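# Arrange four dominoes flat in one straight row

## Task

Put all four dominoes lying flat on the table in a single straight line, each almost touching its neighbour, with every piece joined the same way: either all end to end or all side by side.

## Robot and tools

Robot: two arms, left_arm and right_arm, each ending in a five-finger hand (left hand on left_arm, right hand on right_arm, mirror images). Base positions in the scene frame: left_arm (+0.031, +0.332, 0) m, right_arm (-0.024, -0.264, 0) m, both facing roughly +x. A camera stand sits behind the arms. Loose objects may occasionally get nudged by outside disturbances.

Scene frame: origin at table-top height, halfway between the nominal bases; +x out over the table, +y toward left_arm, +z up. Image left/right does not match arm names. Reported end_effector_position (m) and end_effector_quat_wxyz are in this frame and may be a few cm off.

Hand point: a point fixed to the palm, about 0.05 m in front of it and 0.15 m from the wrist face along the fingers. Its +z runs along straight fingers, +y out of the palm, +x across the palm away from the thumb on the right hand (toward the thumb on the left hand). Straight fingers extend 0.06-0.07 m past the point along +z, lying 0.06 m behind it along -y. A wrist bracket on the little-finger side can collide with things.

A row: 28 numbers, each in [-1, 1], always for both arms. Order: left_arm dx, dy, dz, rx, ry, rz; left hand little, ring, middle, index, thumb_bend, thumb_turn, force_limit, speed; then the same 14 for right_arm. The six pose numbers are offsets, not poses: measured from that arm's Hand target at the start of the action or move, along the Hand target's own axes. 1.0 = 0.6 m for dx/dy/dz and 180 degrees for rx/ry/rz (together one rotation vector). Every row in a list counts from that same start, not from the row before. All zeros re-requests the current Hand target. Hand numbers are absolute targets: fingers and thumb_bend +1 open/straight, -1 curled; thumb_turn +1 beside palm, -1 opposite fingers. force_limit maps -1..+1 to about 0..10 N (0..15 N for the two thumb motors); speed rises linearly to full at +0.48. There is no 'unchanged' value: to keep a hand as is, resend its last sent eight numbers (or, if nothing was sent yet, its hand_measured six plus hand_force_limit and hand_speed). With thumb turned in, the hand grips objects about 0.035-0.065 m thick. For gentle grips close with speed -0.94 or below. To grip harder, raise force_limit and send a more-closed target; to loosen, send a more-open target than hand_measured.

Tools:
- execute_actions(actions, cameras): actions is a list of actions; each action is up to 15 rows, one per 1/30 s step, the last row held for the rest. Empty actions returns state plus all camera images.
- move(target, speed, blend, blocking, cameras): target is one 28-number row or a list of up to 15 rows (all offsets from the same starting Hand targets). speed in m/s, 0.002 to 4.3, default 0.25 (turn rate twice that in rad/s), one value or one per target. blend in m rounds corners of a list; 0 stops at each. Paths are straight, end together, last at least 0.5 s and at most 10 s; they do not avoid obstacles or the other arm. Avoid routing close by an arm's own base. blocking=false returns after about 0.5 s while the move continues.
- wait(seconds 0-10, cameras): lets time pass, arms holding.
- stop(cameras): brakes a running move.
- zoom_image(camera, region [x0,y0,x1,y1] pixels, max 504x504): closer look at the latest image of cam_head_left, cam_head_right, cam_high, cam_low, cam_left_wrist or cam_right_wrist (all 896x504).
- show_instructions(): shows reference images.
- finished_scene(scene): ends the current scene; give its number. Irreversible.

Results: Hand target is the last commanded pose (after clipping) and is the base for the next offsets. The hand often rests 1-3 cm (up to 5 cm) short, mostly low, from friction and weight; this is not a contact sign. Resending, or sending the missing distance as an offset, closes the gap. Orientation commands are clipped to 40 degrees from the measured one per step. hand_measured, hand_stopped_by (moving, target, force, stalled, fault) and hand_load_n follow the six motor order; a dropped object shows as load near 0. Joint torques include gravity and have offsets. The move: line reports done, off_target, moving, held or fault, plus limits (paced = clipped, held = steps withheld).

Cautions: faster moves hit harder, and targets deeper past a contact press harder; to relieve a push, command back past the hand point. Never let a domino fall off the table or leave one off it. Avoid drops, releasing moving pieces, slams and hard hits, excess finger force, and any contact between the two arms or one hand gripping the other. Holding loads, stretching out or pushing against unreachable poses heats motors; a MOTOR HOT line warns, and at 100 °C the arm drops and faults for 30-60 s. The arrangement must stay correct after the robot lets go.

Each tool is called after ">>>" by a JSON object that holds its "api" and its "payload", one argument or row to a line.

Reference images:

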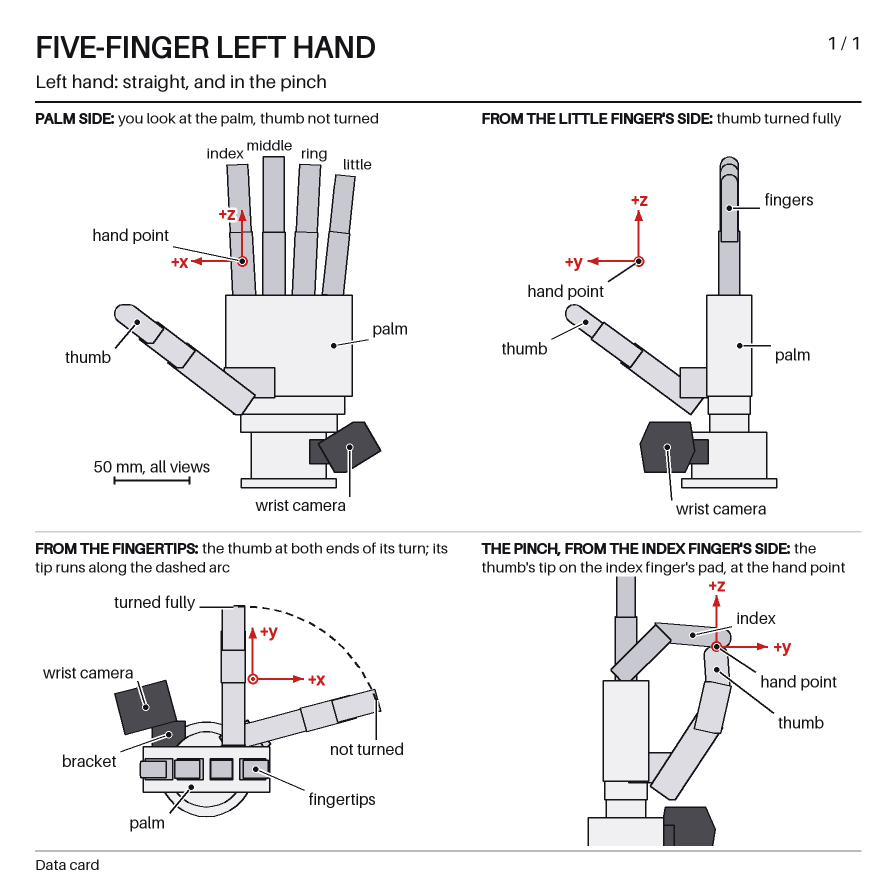

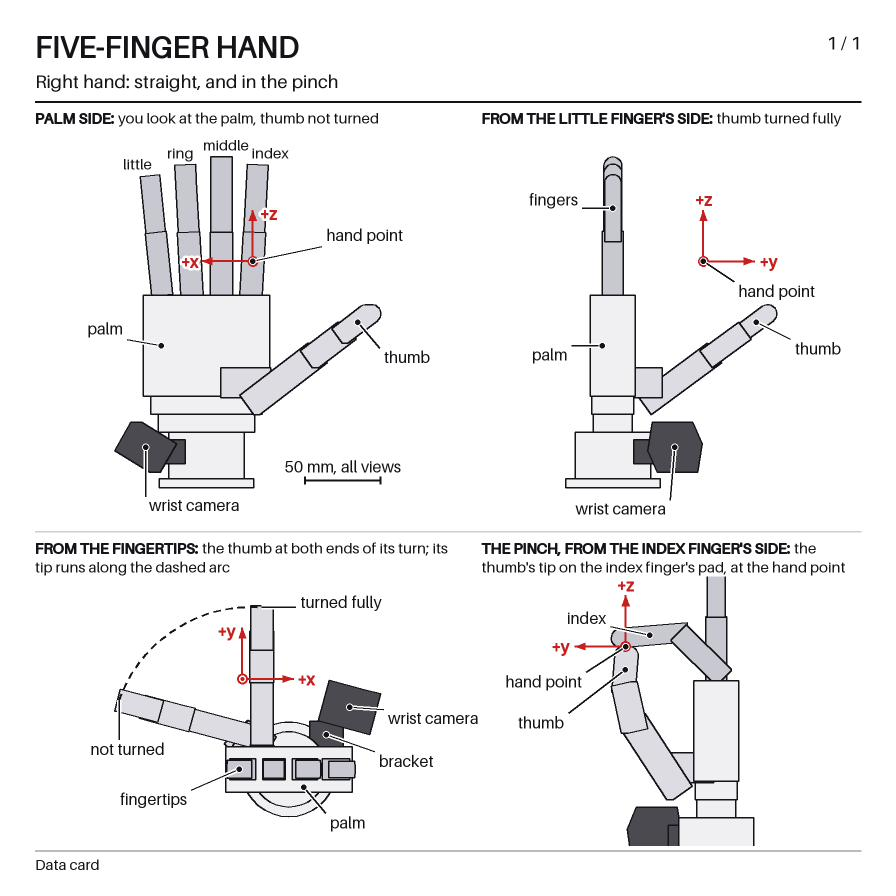

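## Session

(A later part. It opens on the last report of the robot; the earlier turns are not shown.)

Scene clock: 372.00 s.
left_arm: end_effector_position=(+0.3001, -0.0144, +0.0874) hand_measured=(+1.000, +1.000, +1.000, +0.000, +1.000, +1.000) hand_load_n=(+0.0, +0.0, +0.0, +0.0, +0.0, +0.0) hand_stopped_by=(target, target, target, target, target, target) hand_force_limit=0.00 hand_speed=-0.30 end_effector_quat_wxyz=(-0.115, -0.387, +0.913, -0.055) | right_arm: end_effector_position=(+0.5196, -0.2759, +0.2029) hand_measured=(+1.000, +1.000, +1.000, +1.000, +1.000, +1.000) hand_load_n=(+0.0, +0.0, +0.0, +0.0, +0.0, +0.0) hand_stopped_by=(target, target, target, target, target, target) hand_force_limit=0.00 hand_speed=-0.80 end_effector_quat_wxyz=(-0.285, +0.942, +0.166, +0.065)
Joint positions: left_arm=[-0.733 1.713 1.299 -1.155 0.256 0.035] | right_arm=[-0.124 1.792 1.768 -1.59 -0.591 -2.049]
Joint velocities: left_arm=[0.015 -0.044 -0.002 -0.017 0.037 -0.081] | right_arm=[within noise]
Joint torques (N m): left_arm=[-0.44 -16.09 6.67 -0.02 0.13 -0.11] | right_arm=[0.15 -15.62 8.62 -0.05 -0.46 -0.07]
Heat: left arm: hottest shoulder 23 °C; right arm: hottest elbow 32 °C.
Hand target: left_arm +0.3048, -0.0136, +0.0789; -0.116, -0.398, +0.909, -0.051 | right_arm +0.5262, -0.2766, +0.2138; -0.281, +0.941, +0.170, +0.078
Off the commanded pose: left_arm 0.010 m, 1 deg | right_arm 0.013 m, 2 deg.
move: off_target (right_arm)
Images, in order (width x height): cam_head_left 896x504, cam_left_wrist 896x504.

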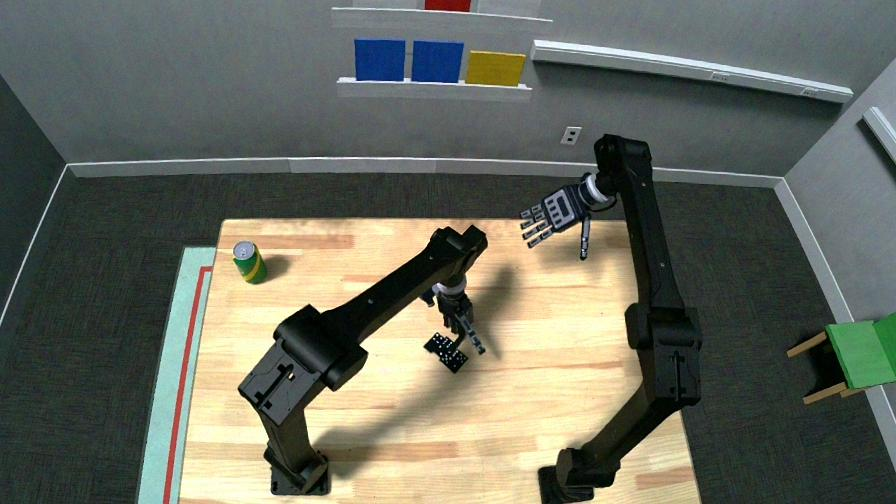

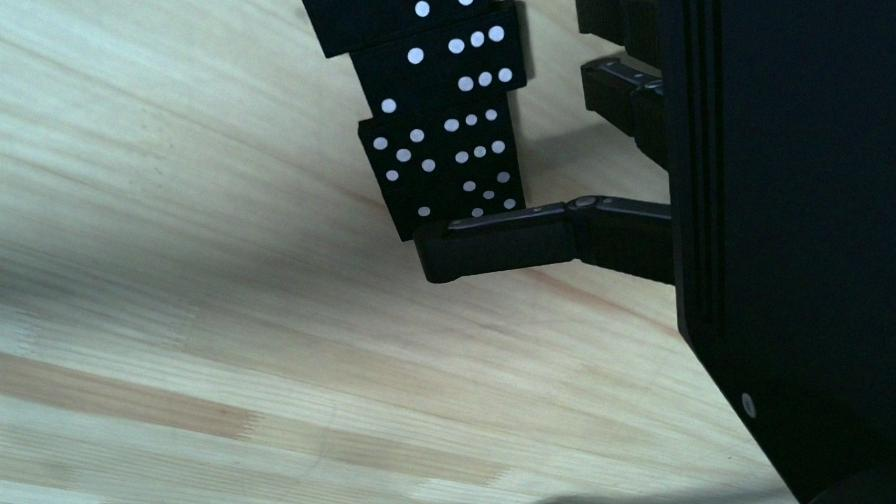

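>>> {"api": "move", "payload": {
  "target": [
    [0.0081,0,0.0021,0,0,0,1,1,1,0,1,1,0,-0.3,0,0,0,0,0,0,1,1,1,1,1,1,0,-0.8],
    [0.0081,0.072,0.0021,0,0,0,1,1,1,0,1,1,0,-0.3,0,0,0,0,0,0,1,1,1,1,1,1,0,-0.8]
  ],
  "speed": [0.1,0.05],
  "cameras": ["cam_head_left","cam_left_wrist"]
}}

>>> {"api": "zoom_image", "payload": {
  "camera": "cam_head_left",
  "region": [410, 310, 518, 400]
}}

>>> {"api": "zoom_image", "payload": {
  "camera": "cam_left_wrist",
  "region": [340, 0, 700, 220]
}}

Scene clock: 384.93 s.
left_arm: end_effector_position=(+0.2729, +0.0093, +0.0840) hand_measured=(+1.000, +1.000, +1.000, +0.000, +1.000, +1.000) hand_load_n=(+0.0, +0.0, +0.0, +0.0, +0.0, +0.0) hand_stopped_by=(target, target, target, target, target, target) hand_force_limit=0.00 hand_speed=-0.30 end_effector_quat_wxyz=(-0.115, -0.391, +0.911, -0.057) | right_arm: end_effector_position=(+0.5196, -0.2759, +0.2029) hand_measured=(+1.000, +1.000, +1.000, +1.000, +1.000, +1.000) hand_load_n=(+0.0, +0.0, +0.0, +0.0, +0.0, +0.0) hand_stopped_by=(target, target, target, target, target, target) hand_force_limit=0.00 hand_speed=-0.80 end_effector_quat_wxyz=(-0.285, +0.942, +0.166, +0.065)
Joint positions: left_arm=[-0.733 1.626 1.177 -1.114 0.256 0.025] | right_arm=[-0.124 1.792 1.768 -1.59 -0.591 -2.049]
Joint torques (N m): left_arm=[-1.32 -15.5 5.61 -0.49 0.17 -0.09] | right_arm=[0.09 -15.27 8.54 -0.12 -0.46 -0.09]
Heat: left arm: hottest shoulder 23 °C; right arm: hottest elbow 32 °C.
Hand target: left_arm +0.2695, +0.0121, +0.0789; -0.116, -0.398, +0.909, -0.050 | right_arm +0.5262, -0.2766, +0.2138; -0.281, +0.941, +0.170, +0.078
Off the commanded pose: left_arm 0.007 m, 1 deg | right_arm 0.013 m, 2 deg.
move: off_target (right_arm)
Images, in order (width x height): cam_head_left 896x504, cam_left_wrist 896x504.

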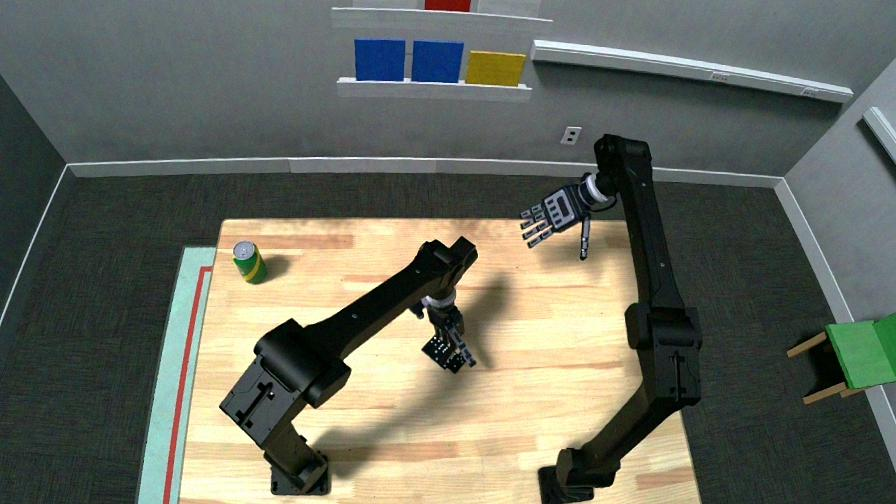

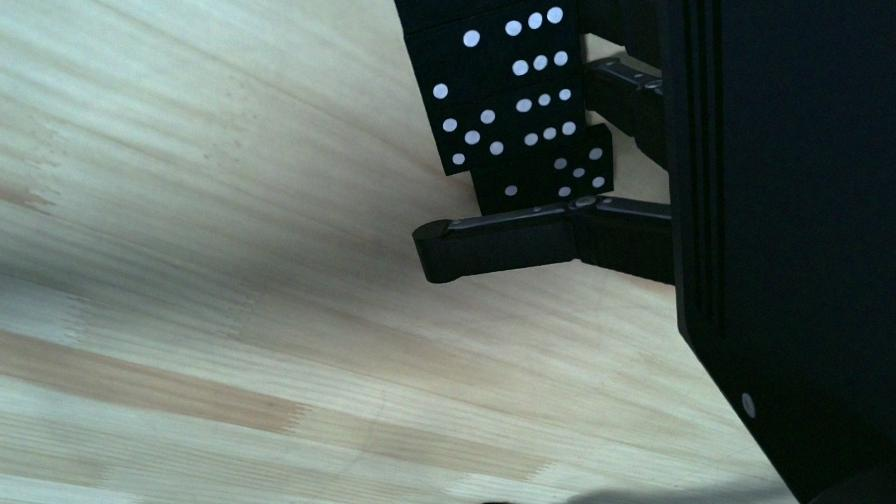

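Scaled by 4.667 from the camera's 896x504 image, which has a finer 1280x720 frame.

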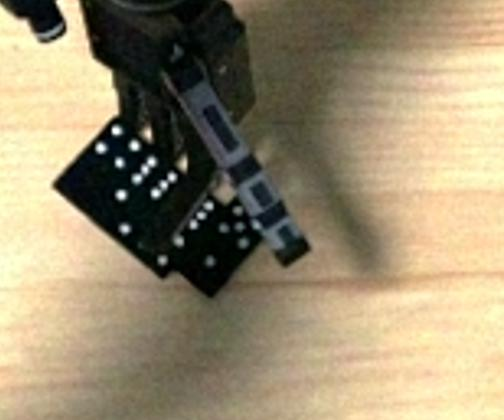

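Scaled by 1.400 from the camera's 896x504 image, which has a finer 1280x720 frame.

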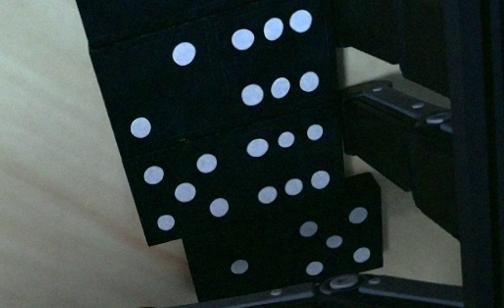

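>>> {"api": "move", "payload": {
  "target": [
    [0,-0.0333,0,0,0,0,1,1,1,0,1,1,0,-0.3,0,0,0,0,0,0,1,1,1,1,1,1,0,-0.8],
    [0.0403,-0.0333,0.0105,0,0,0,1,1,1,0,1,1,0,-0.3,0,0,0,0,0,0,1,1,1,1,1,1,0,-0.8],
    [0.0403,0.002,0.0105,0,0,0,1,1,1,0,1,1,0,-0.3,0,0,0,0,0,0,1,1,1,1,1,1,0,-0.8]
  ],
  "speed": [0.06,0.08,0.05],
  "cameras": ["cam_head_left","cam_left_wrist"]
}}

>>> {"api": "zoom_image", "payload": {
  "camera": "cam_head_left",
  "region": [410, 310, 518, 400]
}}

>>> {"api": "zoom_image", "payload": {
  "camera": "cam_left_wrist",
  "region": [340, 0, 700, 220]
}}

Scene clock: 393.90 s.
left_arm: end_effector_position=(+0.2606, -0.0046, +0.0839) hand_measured=(+1.000, +1.000, +1.000, +0.000, +1.000, +1.000) hand_load_n=(+0.0, +0.5, +0.0, +0.0, +0.0, +0.0) hand_stopped_by=(target, target, target, target, target, target) hand_force_limit=0.00 hand_speed=-0.30 end_effector_quat_wxyz=(-0.113, -0.398, +0.909, -0.057) | right_arm: end_effector_position=(+0.5196, -0.2759, +0.2029) hand_measured=(+1.000, +1.000, +1.000, +1.000, +1.000, +1.000) hand_load_n=(+0.0, +0.0, +0.0, +0.0, +0.0, +0.0) hand_stopped_by=(target, target, target, target, target, target) hand_force_limit=0.00 hand_speed=-0.80 end_effector_quat_wxyz=(-0.285, +0.942, +0.166, +0.065)
Joint positions: left_arm=[-0.773 1.622 1.172 -1.098 0.253 -0.031] | right_arm=[-0.124 1.792 1.768 -1.59 -0.591 -2.049]
Joint torques (N m): left_arm=[-2.84 -15.74 5.65 -0.57 0.3 -0.12] | right_arm=[0.21 -15.38 8.59 -0.1 -0.46 -0.08]
Heat: left arm: hottest shoulder 23 °C; right arm: hottest elbow 32 °C.
Hand target: left_arm +0.2518, -0.0055, +0.0789; -0.116, -0.398, +0.909, -0.050 | right_arm +0.5262, -0.2766, +0.2138; -0.281, +0.941, +0.170, +0.078
Off the commanded pose: left_arm 0.010 m, 1 deg | right_arm 0.013 m, 2 deg.
move: off_target (right_arm)
Images, in order (width x height): cam_head_left 896x504, cam_left_wrist 896x504.

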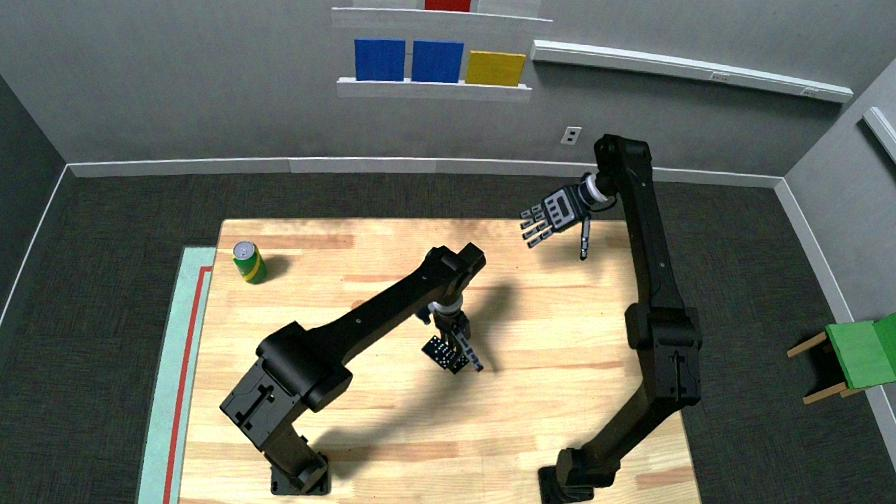

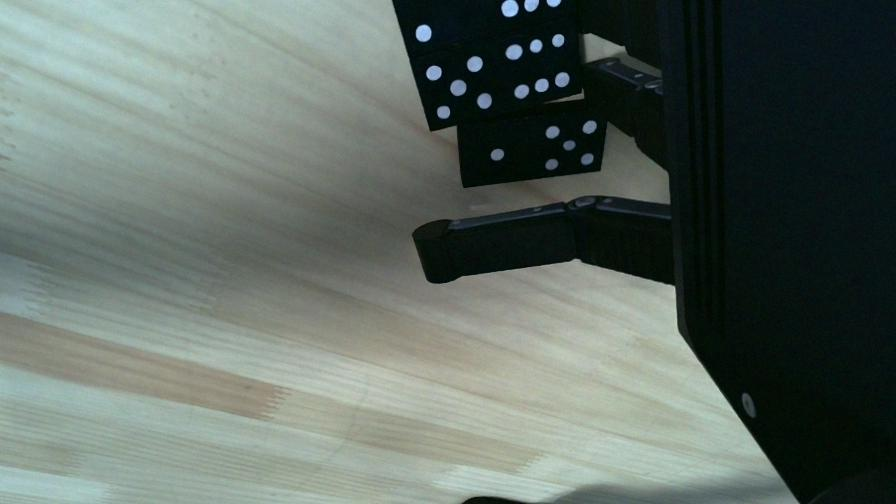

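Scaled by 4.667 from the camera's 896x504 image, which has a finer 1280x720 frame.

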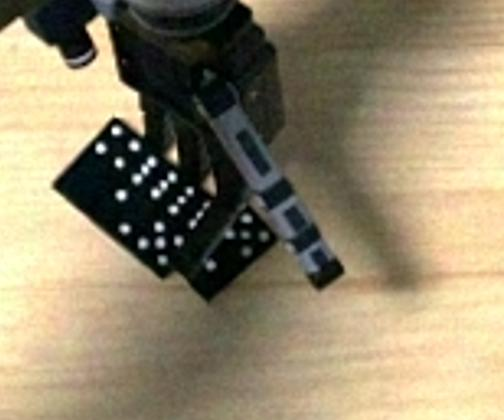

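Scaled by 1.400 from the camera's 896x504 image, which has a finer 1280x720 frame.

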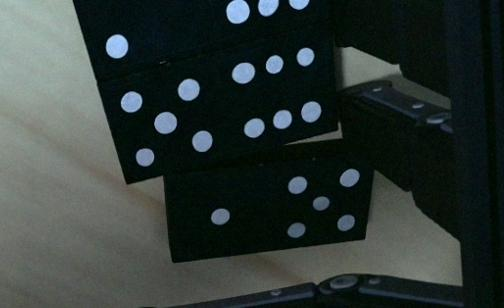

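>>> {"api": "move", "payload": {
  "target": [
    [0,-0.0333,0,0,0,0,1,1,1,0,1,1,0,-0.3,0,0,0,0,0,0,1,1,1,1,1,1,0,-0.8],
    [0.021,-0.0333,0.0055,0,0,0,1,1,1,0,1,1,0,-0.3,0,0,0,0,0,0,1,1,1,1,1,1,0,-0.8],
    [0.021,0.002,0.0055,0,0,0,1,1,1,0,1,1,0,-0.3,0,0,0,0,0,0,1,1,1,1,1,1,0,-0.8]
  ],
  "speed": [0.06,0.08,0.05],
  "cameras": ["cam_head_left","cam_left_wrist"]
}}

>>> {"api": "zoom_image", "payload": {
  "camera": "cam_left_wrist",
  "region": [340, 0, 700, 220]
}}

Scene clock: 400.83 s.
left_arm: end_effector_position=(+0.2511, -0.0135, +0.0840) hand_measured=(+1.000, +1.000, +1.000, +0.000, +1.000, +1.000) hand_load_n=(+0.0, +0.0, +0.0, +0.0, +0.0, -0.5) hand_stopped_by=(target, target, target, target, target, target) hand_force_limit=0.00 hand_speed=-0.30 end_effector_quat_wxyz=(-0.113, -0.397, +0.909, -0.058) | right_arm: end_effector_position=(+0.5196, -0.2759, +0.2029) hand_measured=(+1.000, +1.000, +1.000, +1.000, +1.000, +1.000) hand_load_n=(+0.0, +0.0, -0.5, +0.0, +0.0, +0.0) hand_stopped_by=(target, target, target, target, target, target) hand_force_limit=0.00 hand_speed=-0.80 end_effector_quat_wxyz=(-0.285, +0.942, +0.166, +0.065)
Joint positions: left_arm=[-0.802 1.619 1.169 -1.09 0.253 -0.059] | right_arm=[-0.124 1.792 1.768 -1.59 -0.591 -2.049]
Joint torques (N m): left_arm=[-3.08 -15.74 5.61 -0.59 0.29 -0.11] | right_arm=[-0.03 -15.44 8.54 -0.09 -0.46 -0.08]
Heat: left arm: hottest shoulder 23 °C; right arm: hottest elbow 32 °C.
Hand target: left_arm +0.2422, -0.0143, +0.0789; -0.116, -0.398, +0.909, -0.051 | right_arm +0.5262, -0.2766, +0.2138; -0.281, +0.941, +0.170, +0.078
Off the commanded pose: left_arm 0.010 m, 1 deg | right_arm 0.013 m, 2 deg.
move: off_target (right_arm)
Images, in order (width x height): cam_head_left 896x504, cam_left_wrist 896x504.

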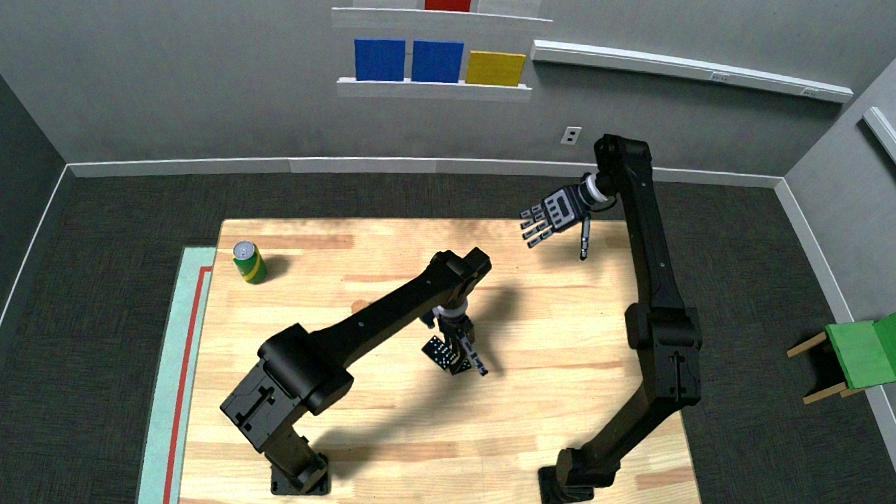

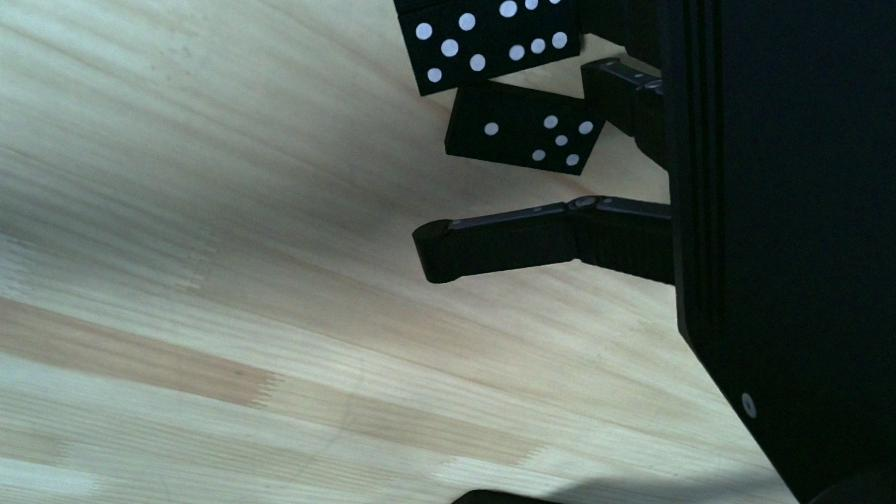

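Scaled by 1.400 from the camera's 896x504 image, which has a finer 1280x720 frame.

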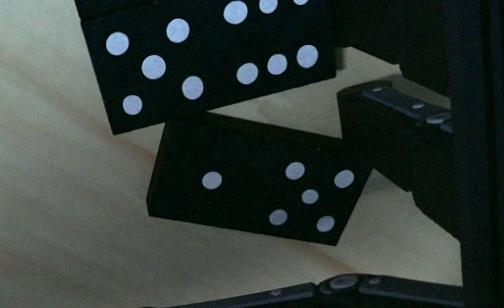

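>>> {"api": "move", "payload": {
  "target": [
    [0,-0.04,0,0,0,0,1,1,1,0,1,1,0,-0.3,0,0,0,0,0,0,1,1,1,1,1,1,0,-0.8],
    [0.0274,-0.04,0.0071,0,0,0,1,1,1,0,1,1,0,-0.3,0,0,0,0,0,0,1,1,1,1,1,1,0,-0.8],
    [0.0274,-0.003,0.0071,0,0,0,1,1,1,0,1,1,0,-0.3,0,0,0,0,0,0,1,1,1,1,1,1,0,-0.8]
  ],
  "speed": [0.06,0.08,0.05],
  "cameras": ["cam_head_left","cam_left_wrist"]
}}

>>> {"api": "zoom_image", "payload": {
  "camera": "cam_left_wrist",
  "region": [340, 0, 700, 220]
}}

>>> {"api": "zoom_image", "payload": {
  "camera": "cam_head_left",
  "region": [410, 310, 518, 400]
}}

Scene clock: 413.30 s.
left_arm: end_effector_position=(+0.2409, -0.0274, +0.0841) hand_measured=(+1.000, +1.000, +1.000, +0.000, +1.000, +1.000) hand_load_n=(+0.0, +0.0, +0.0, +0.0, +0.0, +0.0) hand_stopped_by=(target, target, target, target, target, target) hand_force_limit=0.00 hand_speed=-0.30 end_effector_quat_wxyz=(-0.113, -0.397, +0.909, -0.058) | right_arm: end_effector_position=(+0.5196, -0.2759, +0.2029) hand_measured=(+1.000, +1.000, +1.000, +1.000, +1.000, +1.000) hand_load_n=(-0.5, +0.0, +0.0, -0.5, +0.0, +0.0) hand_stopped_by=(target, target, target, target, target, target) hand_force_limit=0.00 hand_speed=-0.80 end_effector_quat_wxyz=(-0.285, +0.942, +0.166, +0.065)
Joint positions: left_arm=[-0.839 1.625 1.176 -1.082 0.252 -0.097] | right_arm=[-0.124 1.792 1.768 -1.59 -0.591 -2.049]
Joint torques (N m): left_arm=[-2.84 -15.91 5.59 -0.23 0.3 -0.12] | right_arm=[0.03 -15.56 8.47 -0.03 -0.46 -0.07]
Heat: left arm: hottest shoulder 23 °C; right arm: hottest elbow 32 °C.
Hand target: left_arm +0.2319, -0.0279, +0.0789; -0.116, -0.398, +0.909, -0.050 | right_arm +0.5262, -0.2766, +0.2138; -0.281, +0.941, +0.170, +0.078
Off the commanded pose: left_arm 0.010 m, 1 deg | right_arm 0.013 m, 2 deg.
move: off_target (right_arm)
Images, in order (width x height): cam_head_left 896x504, cam_left_wrist 896x504.

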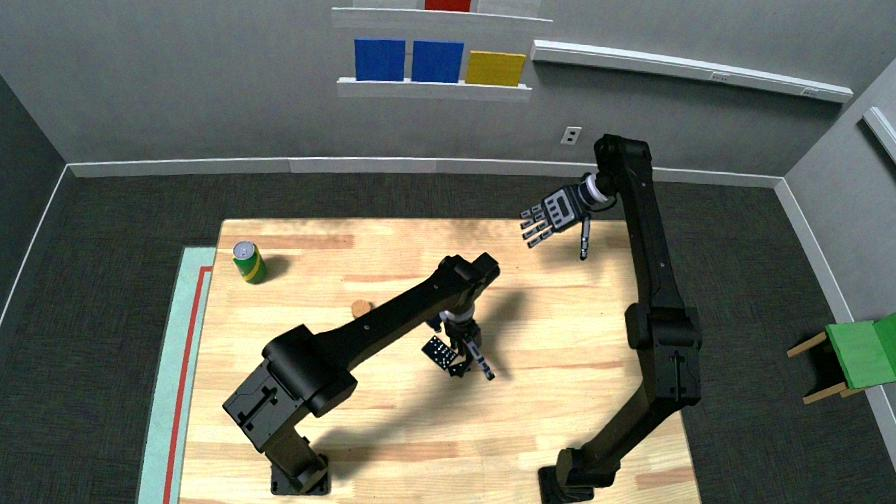

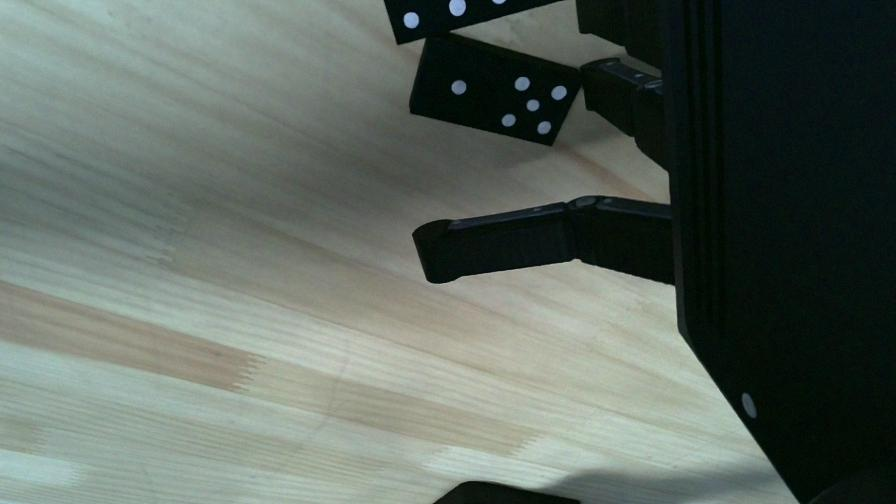

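Scaled by 1.400 from the camera's 896x504 image, which has a finer 1280x720 frame.

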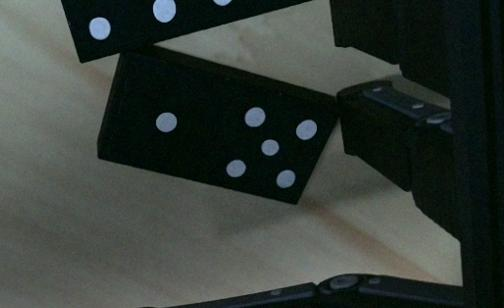

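Scaled by 4.667 from the camera's 896x504 image, which has a finer 1280x720 frame.

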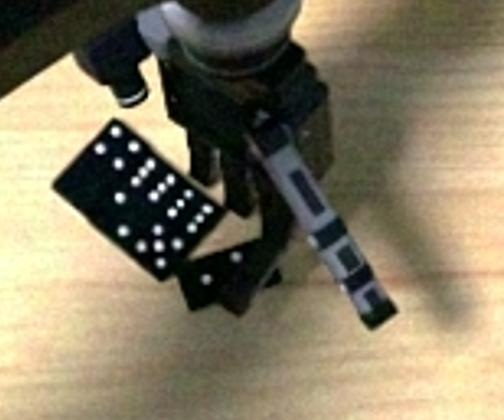

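>>> {"api": "move", "payload": {
  "target": [
    [0,-0.0333,0,0,0,0,1,1,1,0,1,1,0,-0.3,0,0,0,0,0,0,1,1,1,1,1,1,0,-0.8],
    [0.021,-0.0333,-0.0807,0,0,0,1,1,1,0,1,1,0,-0.3,0,0,0,0,0,0,1,1,1,1,1,1,0,-0.8],
    [-0.0313,-0.0163,-0.0925,-0.126,0,0.484,1,1,1,0,1,1,0,-0.3,0,0,0,0,0,0,1,1,1,1,1,1,0,-0.8],
    [-0.0518,-0.0163,-0.0135,-0.126,0,0.484,1,1,1,0,1,1,0,-0.3,0,0,0,0,0,0,1,1,1,1,1,1,0,-0.8]
  ],
  "speed": [0.08,0.15,0.3,0.12],
  "cameras": ["cam_left_wrist"]
}}

Scene clock: 433.23 s.
left_arm: end_effector_position=(+0.2621, -0.0067, +0.0863) hand_measured=(+1.000, +1.000, +1.000, +0.000, +1.000, +1.000) hand_load_n=(+0.0, +0.0, +0.0, +0.0, +0.0, +0.0) hand_stopped_by=(target, target, target, target, target, target) hand_force_limit=0.00 hand_speed=-0.30 end_effector_quat_wxyz=(-0.117, +0.350, +0.928, +0.044) | right_arm: end_effector_position=(+0.5196, -0.2759, +0.2029) hand_measured=(+1.000, +1.000, +1.000, +1.000, +1.000, +1.000) hand_load_n=(+0.0, +0.0, +0.0, +0.0, +0.5, -0.5) hand_stopped_by=(target, target, target, target, target, target) hand_force_limit=0.00 hand_speed=-0.80 end_effector_quat_wxyz=(-0.285, +0.942, +0.166, +0.065)
Joint positions: left_arm=[-1.049 1.781 1.383 -1.411 0.08 1.254] | right_arm=[-0.124 1.792 1.768 -1.59 -0.591 -2.049]
Joint torques (N m): left_arm=[-2.84 -16.91 6.5 -0.81 -0.05 0.17] | right_arm=[0.09 -15.5 8.54 -0.08 -0.47 -0.1]
Heat: left arm: hottest shoulder 23 °C; right arm: hottest elbow 32 °C.
Hand target: left_arm +0.2608, -0.0109, +0.0788; -0.119, +0.361, +0.924, +0.047 | right_arm +0.5262, -0.2766, +0.2138; -0.281, +0.941, +0.170, +0.078
Off the commanded pose: left_arm 0.009 m, 1 deg | right_arm 0.013 m, 2 deg.
move: off_target (right_arm)
Images, in order (width x height): cam_left_wrist 896x504.

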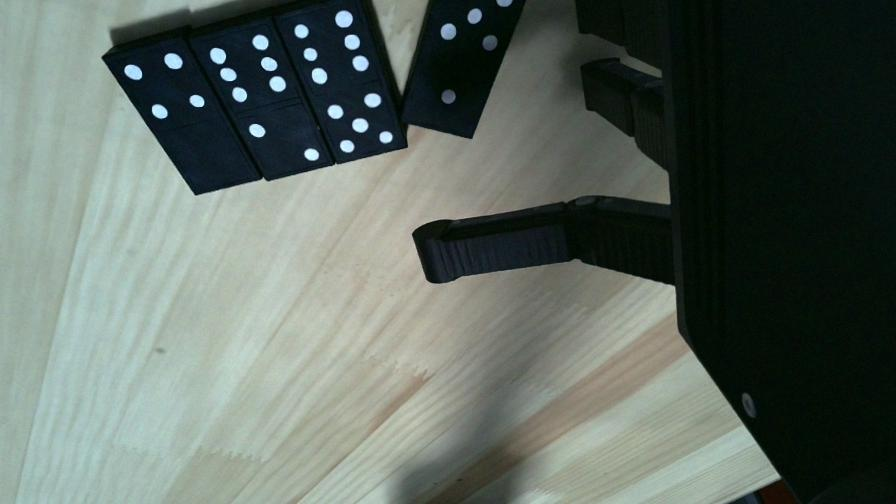

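>>> {"api": "move", "payload": {
  "target": [
    [0,0.0817,0,0,0,0,1,1,1,0,1,1,0,-0.3,0,0,0,0,0,0,1,1,1,1,1,1,0,-0.8]
  ],
  "speed": [0.05],
  "cameras": ["cam_left_wrist"]
}}

>>> {"api": "zoom_image", "payload": {
  "camera": "cam_left_wrist",
  "region": [240, 0, 640, 220]
}}

Scene clock: 438.77 s.
left_arm: end_effector_position=(+0.2872, +0.0190, +0.0849) hand_measured=(+1.000, +1.000, +1.000, +0.000, +1.000, +1.000) hand_load_n=(+0.0, +0.0, +0.0, +0.0, +0.0, +0.0) hand_stopped_by=(target, target, target, target, target, target) hand_force_limit=0.00 hand_speed=-0.30 end_effector_quat_wxyz=(-0.120, +0.363, +0.923, +0.044) | right_arm: end_effector_position=(+0.5196, -0.2759, +0.2029) hand_measured=(+1.000, +1.000, +1.000, +1.000, +1.000, +1.000) hand_load_n=(+0.0, +0.0, +0.0, +0.0, +0.0, +0.0) hand_stopped_by=(target, target, target, target, target, target) hand_force_limit=0.00 hand_speed=-0.80 end_effector_quat_wxyz=(-0.285, +0.942, +0.166, +0.065)
Joint positions: left_arm=[-0.981 1.763 1.353 -1.409 0.065 1.347] | right_arm=[-0.124 1.792 1.768 -1.59 -0.591 -2.049]
Joint torques (N m): left_arm=[-0.38 -17.49 5.61 -0.47 -0.41 0.13] | right_arm=[0.15 -15.5 8.57 -0.05 -0.48 -0.05]
Heat: left arm: hottest shoulder 23 °C; right arm: hottest elbow 32 °C.
Hand target: left_arm +0.2942, +0.0249, +0.0790; -0.118, +0.361, +0.924, +0.047 | right_arm +0.5262, -0.2766, +0.2138; -0.281, +0.941, +0.170, +0.078
Off the commanded pose: left_arm 0.011 m, 0 deg | right_arm 0.013 m, 2 deg.
move: off_target (left_arm, right_arm)
Images, in order (width x height): cam_left_wrist 896x504.

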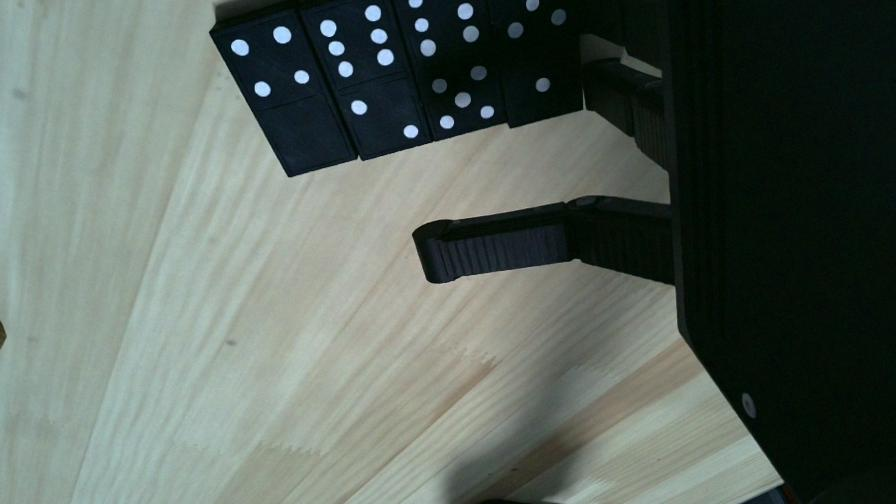

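Scaled by 1.260 from the camera's 896x504 image, which has a finer 1280x720 frame.

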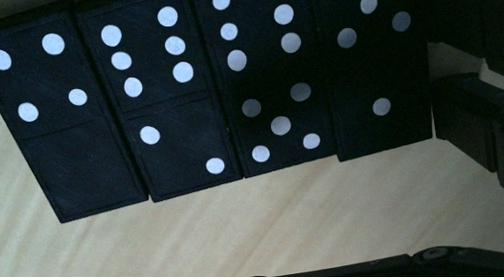

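>>> {"api": "move", "payload": {
  "target": [
    [0,-0.0333,0,0,0,0,1,1,1,0,1,1,0,-0.3,0,0,0,0,0,0,1,1,1,1,1,1,0,-0.8],
    [0.021,-0.0333,-0.0807,0,0,0,1,1,1,0,1,1,0,-0.3,0,0,0,0,0,0,1,1,1,1,1,1,0,-0.8],
    [-0.0338,-0.0448,-0.0932,0.126,0,-0.484,1,1,1,0,1,1,0,-0.3,0,0,0,0,0,0,1,1,1,1,1,1,0,-0.8],
    [-0.0543,-0.0448,-0.0142,0.126,0,-0.484,1,1,1,0,1,1,0,-0.3,0,0,0,0,0,0,1,1,1,1,1,1,0,-0.8],
    [0.0198,-0.0448,0.0052,0.126,0,-0.484,1,1,1,0,1,1,0,-0.3,0,0,0,0,0,0,1,1,1,1,1,1,0,-0.8]
  ],
  "speed": [0.08,0.15,0.3,0.12,0.05],
  "cameras": ["cam_left_wrist","cam_head_left"]
}}

>>> {"api": "zoom_image", "payload": {
  "camera": "cam_left_wrist",
  "region": [340, 0, 700, 220]
}}

>>> {"api": "zoom_image", "payload": {
  "camera": "cam_head_left",
  "region": [410, 310, 518, 400]
}}

Scene clock: 465.73 s.
left_arm: end_effector_position=(+0.2668, +0.0083, +0.0839) hand_measured=(+1.000, +1.000, +1.000, +0.000, +1.000, +1.000) hand_load_n=(+0.0, +0.0, +0.0, +0.0, -0.5, +0.0) hand_stopped_by=(target, target, target, target, target, target) hand_force_limit=0.00 hand_speed=-0.30 end_effector_quat_wxyz=(-0.115, -0.387, +0.913, -0.056) | right_arm: end_effector_position=(+0.5196, -0.2759, +0.2029) hand_measured=(+1.000, +1.000, +1.000, +1.000, +1.000, +1.000) hand_load_n=(+0.0, +0.0, +0.0, +0.0, +0.0, +0.0) hand_stopped_by=(target, target, target, target, target, target) hand_force_limit=0.00 hand_speed=-0.80 end_effector_quat_wxyz=(-0.285, +0.942, +0.166, +0.065)
Joint positions: left_arm=[-0.745 1.619 1.167 -1.111 0.256 0.023] | right_arm=[-0.124 1.792 1.768 -1.59 -0.591 -2.049]
Joint torques (N m): left_arm=[-0.67 -15.33 5.67 -0.39 0.17 -0.11] | right_arm=[0.26 -15.56 8.55 -0.14 -0.48 -0.08]
Heat: left arm: hottest shoulder 23 °C; right arm: hottest elbow 33 °C.
Hand target: left_arm +0.2668, +0.0136, +0.0788; -0.116, -0.398, +0.909, -0.050 | right_arm +0.5262, -0.2766, +0.2138; -0.281, +0.941, +0.170, +0.078
Off the commanded pose: left_arm 0.007 m, 2 deg | right_arm 0.013 m, 2 deg.
move: off_target (right_arm)
Images, in order (width x height): cam_head_left 896x504, cam_left_wrist 896x504.

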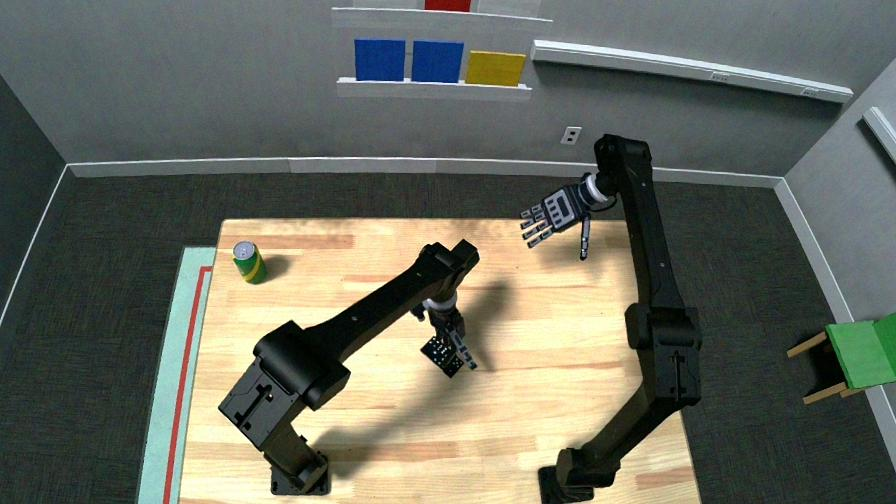

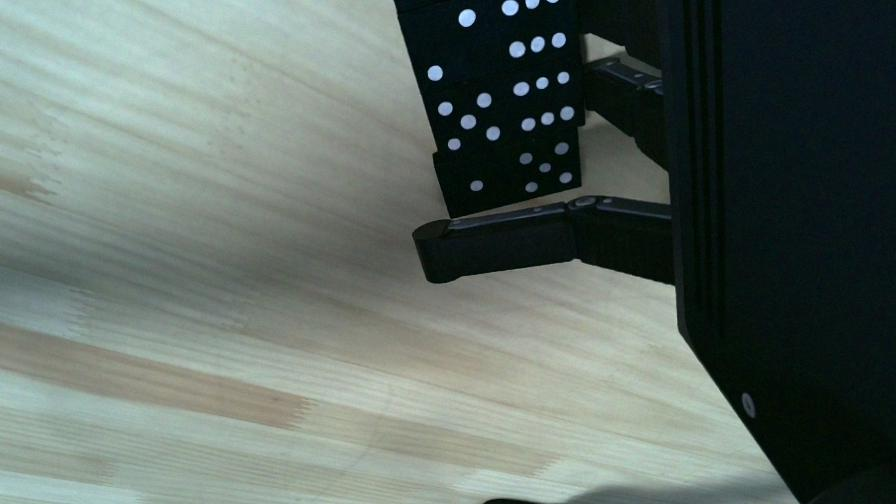

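Scaled by 1.400 from the camera's 896x504 image, which has a finer 1280x720 frame.

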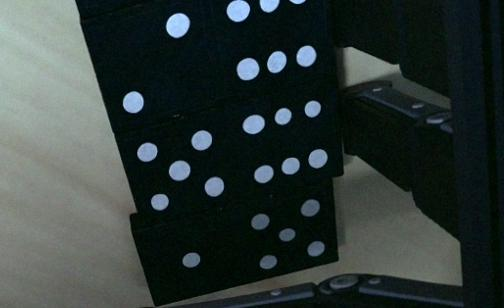

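Scaled by 4.667 from the camera's 896x504 image, which has a finer 1280x720 frame.

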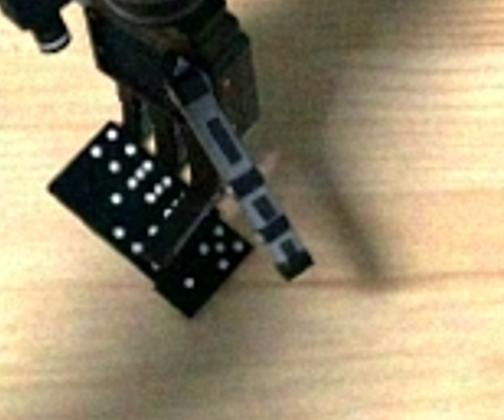

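>>> {"api": "move", "payload": {
  "target": [
    [0,0.0067,0,0,0,0,1,1,1,0,1,1,0,-0.3,0,0,0,0,0,0,1,1,1,1,1,1,0,-0.8]
  ],
  "speed": [0.05],
  "cameras": ["cam_left_wrist"]
}}

>>> {"api": "zoom_image", "payload": {
  "camera": "cam_left_wrist",
  "region": [340, 0, 700, 220]
}}

Scene clock: 471.10 s.
left_arm: end_effector_position=(+0.2641, +0.0109, +0.0838) hand_measured=(+1.000, +1.000, +1.000, +0.000, +1.000, +1.000) hand_load_n=(+0.0, +0.0, +0.0, +0.0, +0.0, -0.5) hand_stopped_by=(target, target, target, target, target, target) hand_force_limit=0.00 hand_speed=-0.30 end_effector_quat_wxyz=(-0.115, -0.387, +0.913, -0.057) | right_arm: end_effector_position=(+0.5196, -0.2759, +0.2029) hand_measured=(+1.000, +1.000, +1.000, +1.000, +1.000, +1.000) hand_load_n=(+0.0, +0.0, +0.0, +0.0, +0.0, +0.0) hand_stopped_by=(target, target, target, target, target, target) hand_force_limit=0.00 hand_speed=-0.80 end_effector_quat_wxyz=(-0.285, +0.942, +0.166, +0.065)
Joint positions: left_arm=[-0.745 1.61 1.156 -1.108 0.256 0.023] | right_arm=[-0.124 1.792 1.768 -1.59 -0.591 -2.049]
Joint torques (N m): left_arm=[-0.79 -15.5 5.7 -0.4 0.19 -0.11] | right_arm=[0.21 -15.56 8.61 -0.1 -0.47 -0.07]
Heat: left arm: hottest shoulder 23 °C; right arm: hottest elbow 33 °C.
Hand target: left_arm +0.2638, +0.0164, +0.0789; -0.116, -0.398, +0.909, -0.050 | right_arm +0.5262, -0.2766, +0.2138; -0.281, +0.941, +0.170, +0.078
Off the commanded pose: left_arm 0.007 m, 2 deg | right_arm 0.013 m, 2 deg.
move: off_target (right_arm)
Images, in order (width x height): cam_left_wrist 896x504.

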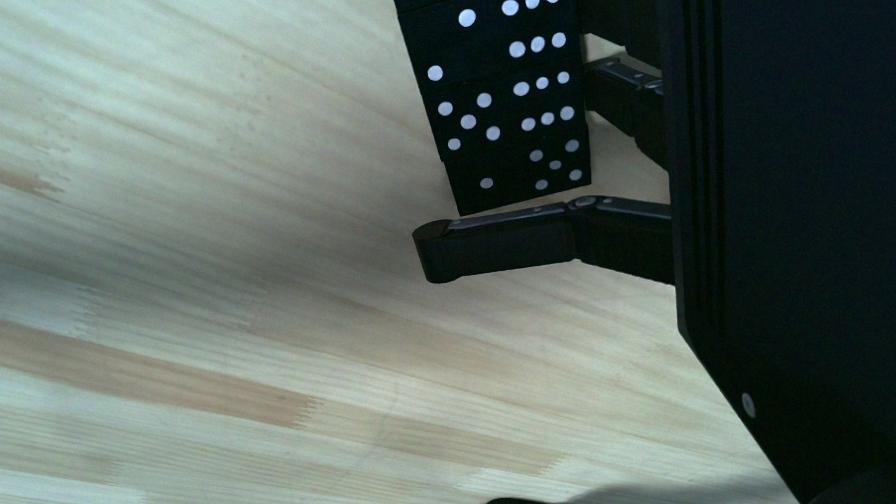

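Scaled by 1.400 from the camera's 896x504 image, which has a finer 1280x720 frame.

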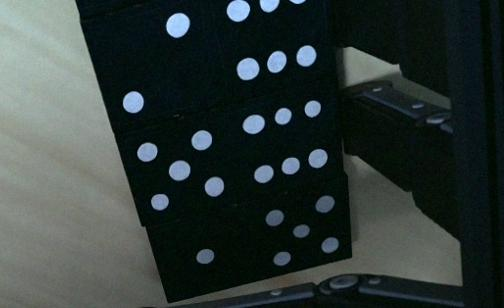

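>>> {"api": "move", "payload": {
  "target": [
    [0,-0.03,0,0,0,0,1,1,1,0,1,1,0,-0.3,0,0,0,0,0,0,1,1,1,1,1,1,0,-0.8],
    [0.025,-0.03,-0.097,0,0,0,1,1,1,0,1,1,0,-0.3,0,0,0,0,0,0,1,1,1,1,1,1,0,-0.8],
    [-0.085,0.15,-0.125,0,0,0,1,1,1,0,1,1,0,-0.3,0,0,0,0,0,0,1,1,1,1,1,1,0,-0.8]
  ],
  "speed": [0.06,0.15,0.3],
  "cameras": ["cam_left_wrist","cam_head_left","cam_head_right"]
}}

>>> {"api": "zoom_image", "payload": {
  "camera": "cam_head_left",
  "region": [410, 320, 480, 380]
}}

>>> {"api": "zoom_image", "payload": {
  "camera": "cam_head_right",
  "region": [410, 320, 480, 380]
}}

Scene clock: 480.10 s.
left_arm: end_effector_position=(+0.2445, +0.1228, +0.1365) hand_measured=(+1.000, +1.000, +1.000, +0.000, +1.000, +1.000) hand_load_n=(+0.0, +0.0, +0.0, +0.0, +0.0, +0.0) hand_stopped_by=(target, target, target, target, target, target) hand_force_limit=0.00 hand_speed=-0.30 end_effector_quat_wxyz=(-0.115, -0.399, +0.908, -0.050) | right_arm: end_effector_position=(+0.5196, -0.2759, +0.2029) hand_measured=(+1.000, +1.000, +1.000, +1.000, +1.000, +1.000) hand_load_n=(+0.0, +0.0, +0.0, +0.0, +0.0, +0.0) hand_stopped_by=(target, target, target, target, target, target) hand_force_limit=0.00 hand_speed=-0.80 end_effector_quat_wxyz=(-0.285, +0.942, +0.166, +0.065)
Joint positions: left_arm=[-0.553 1.357 1.026 -1.288 0.247 0.196] | right_arm=[-0.124 1.792 1.768 -1.59 -0.591 -2.049]
Joint torques (N m): left_arm=[-0.85 -11.81 6.84 -1.16 0.32 0.19] | right_arm=[0.32 -15.74 8.65 -0.06 -0.48 -0.08]
Heat: left arm: hottest shoulder 23 °C; right arm: hottest elbow 33 °C.
Hand target: left_arm +0.2441, +0.1275, +0.1387; -0.116, -0.398, +0.909, -0.051 | right_arm +0.5262, -0.2766, +0.2138; -0.281, +0.941, +0.170, +0.078
Off the commanded pose: left_arm 0.005 m, 0 deg | right_arm 0.013 m, 2 deg.
move: off_target (right_arm)
Images, in order (width x height): cam_head_left 896x504, cam_head_right 896x504, cam_left_wrist 896x504.

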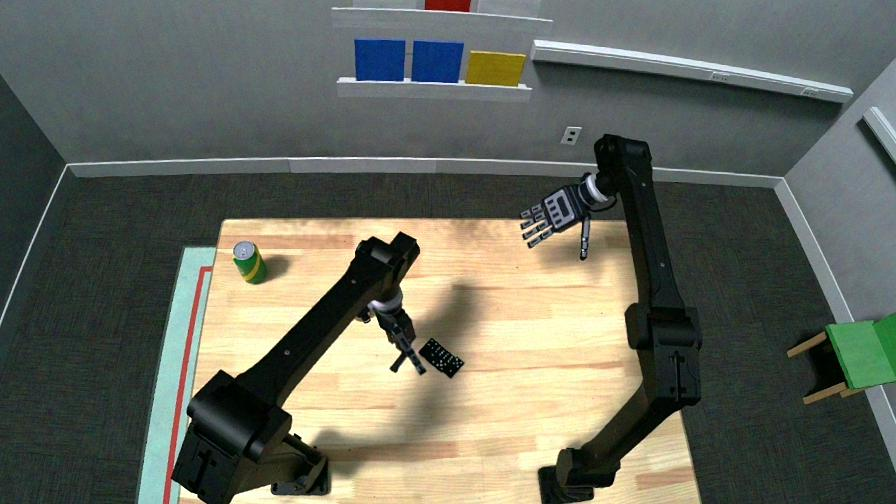

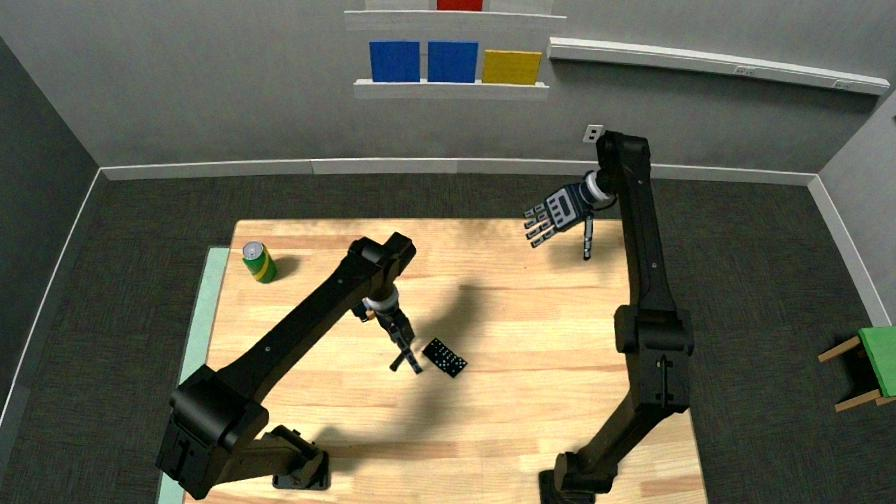

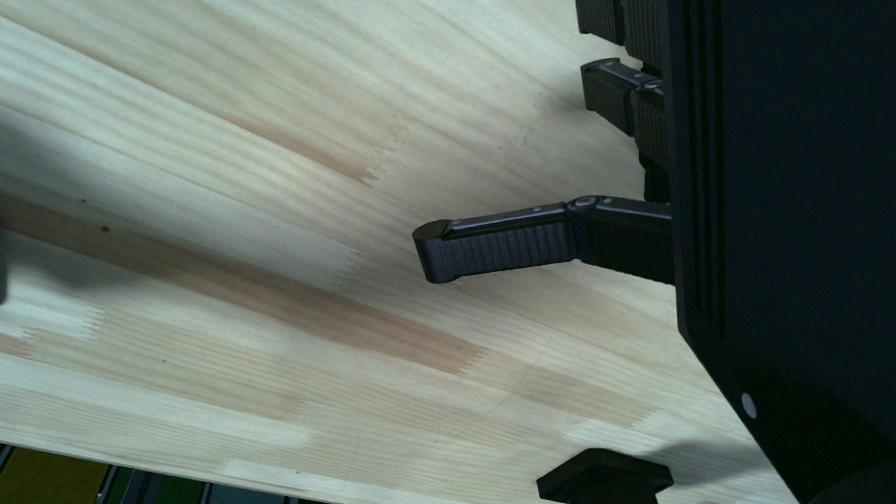

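Scaled by 7.200 from the camera's 896x504 image, which has a finer 1280x720 frame.

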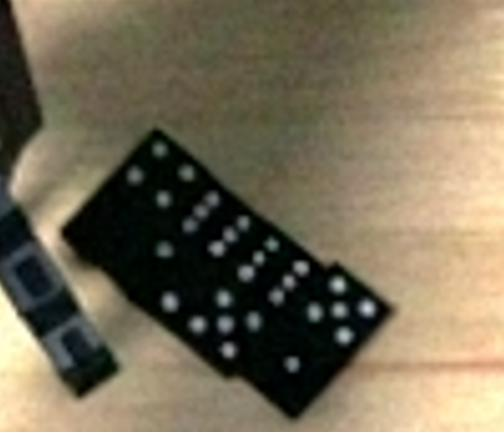

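Scaled by 7.200 from the camera's 896x504 image, which has a finer 1280x720 frame.

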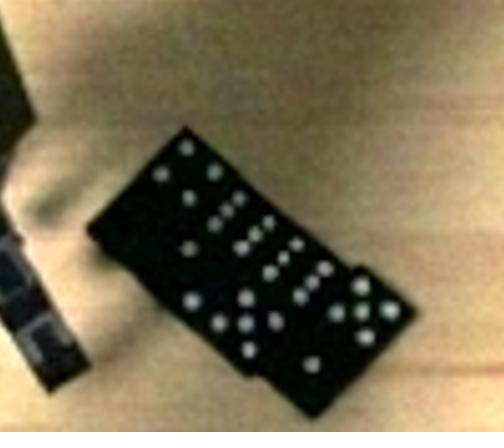

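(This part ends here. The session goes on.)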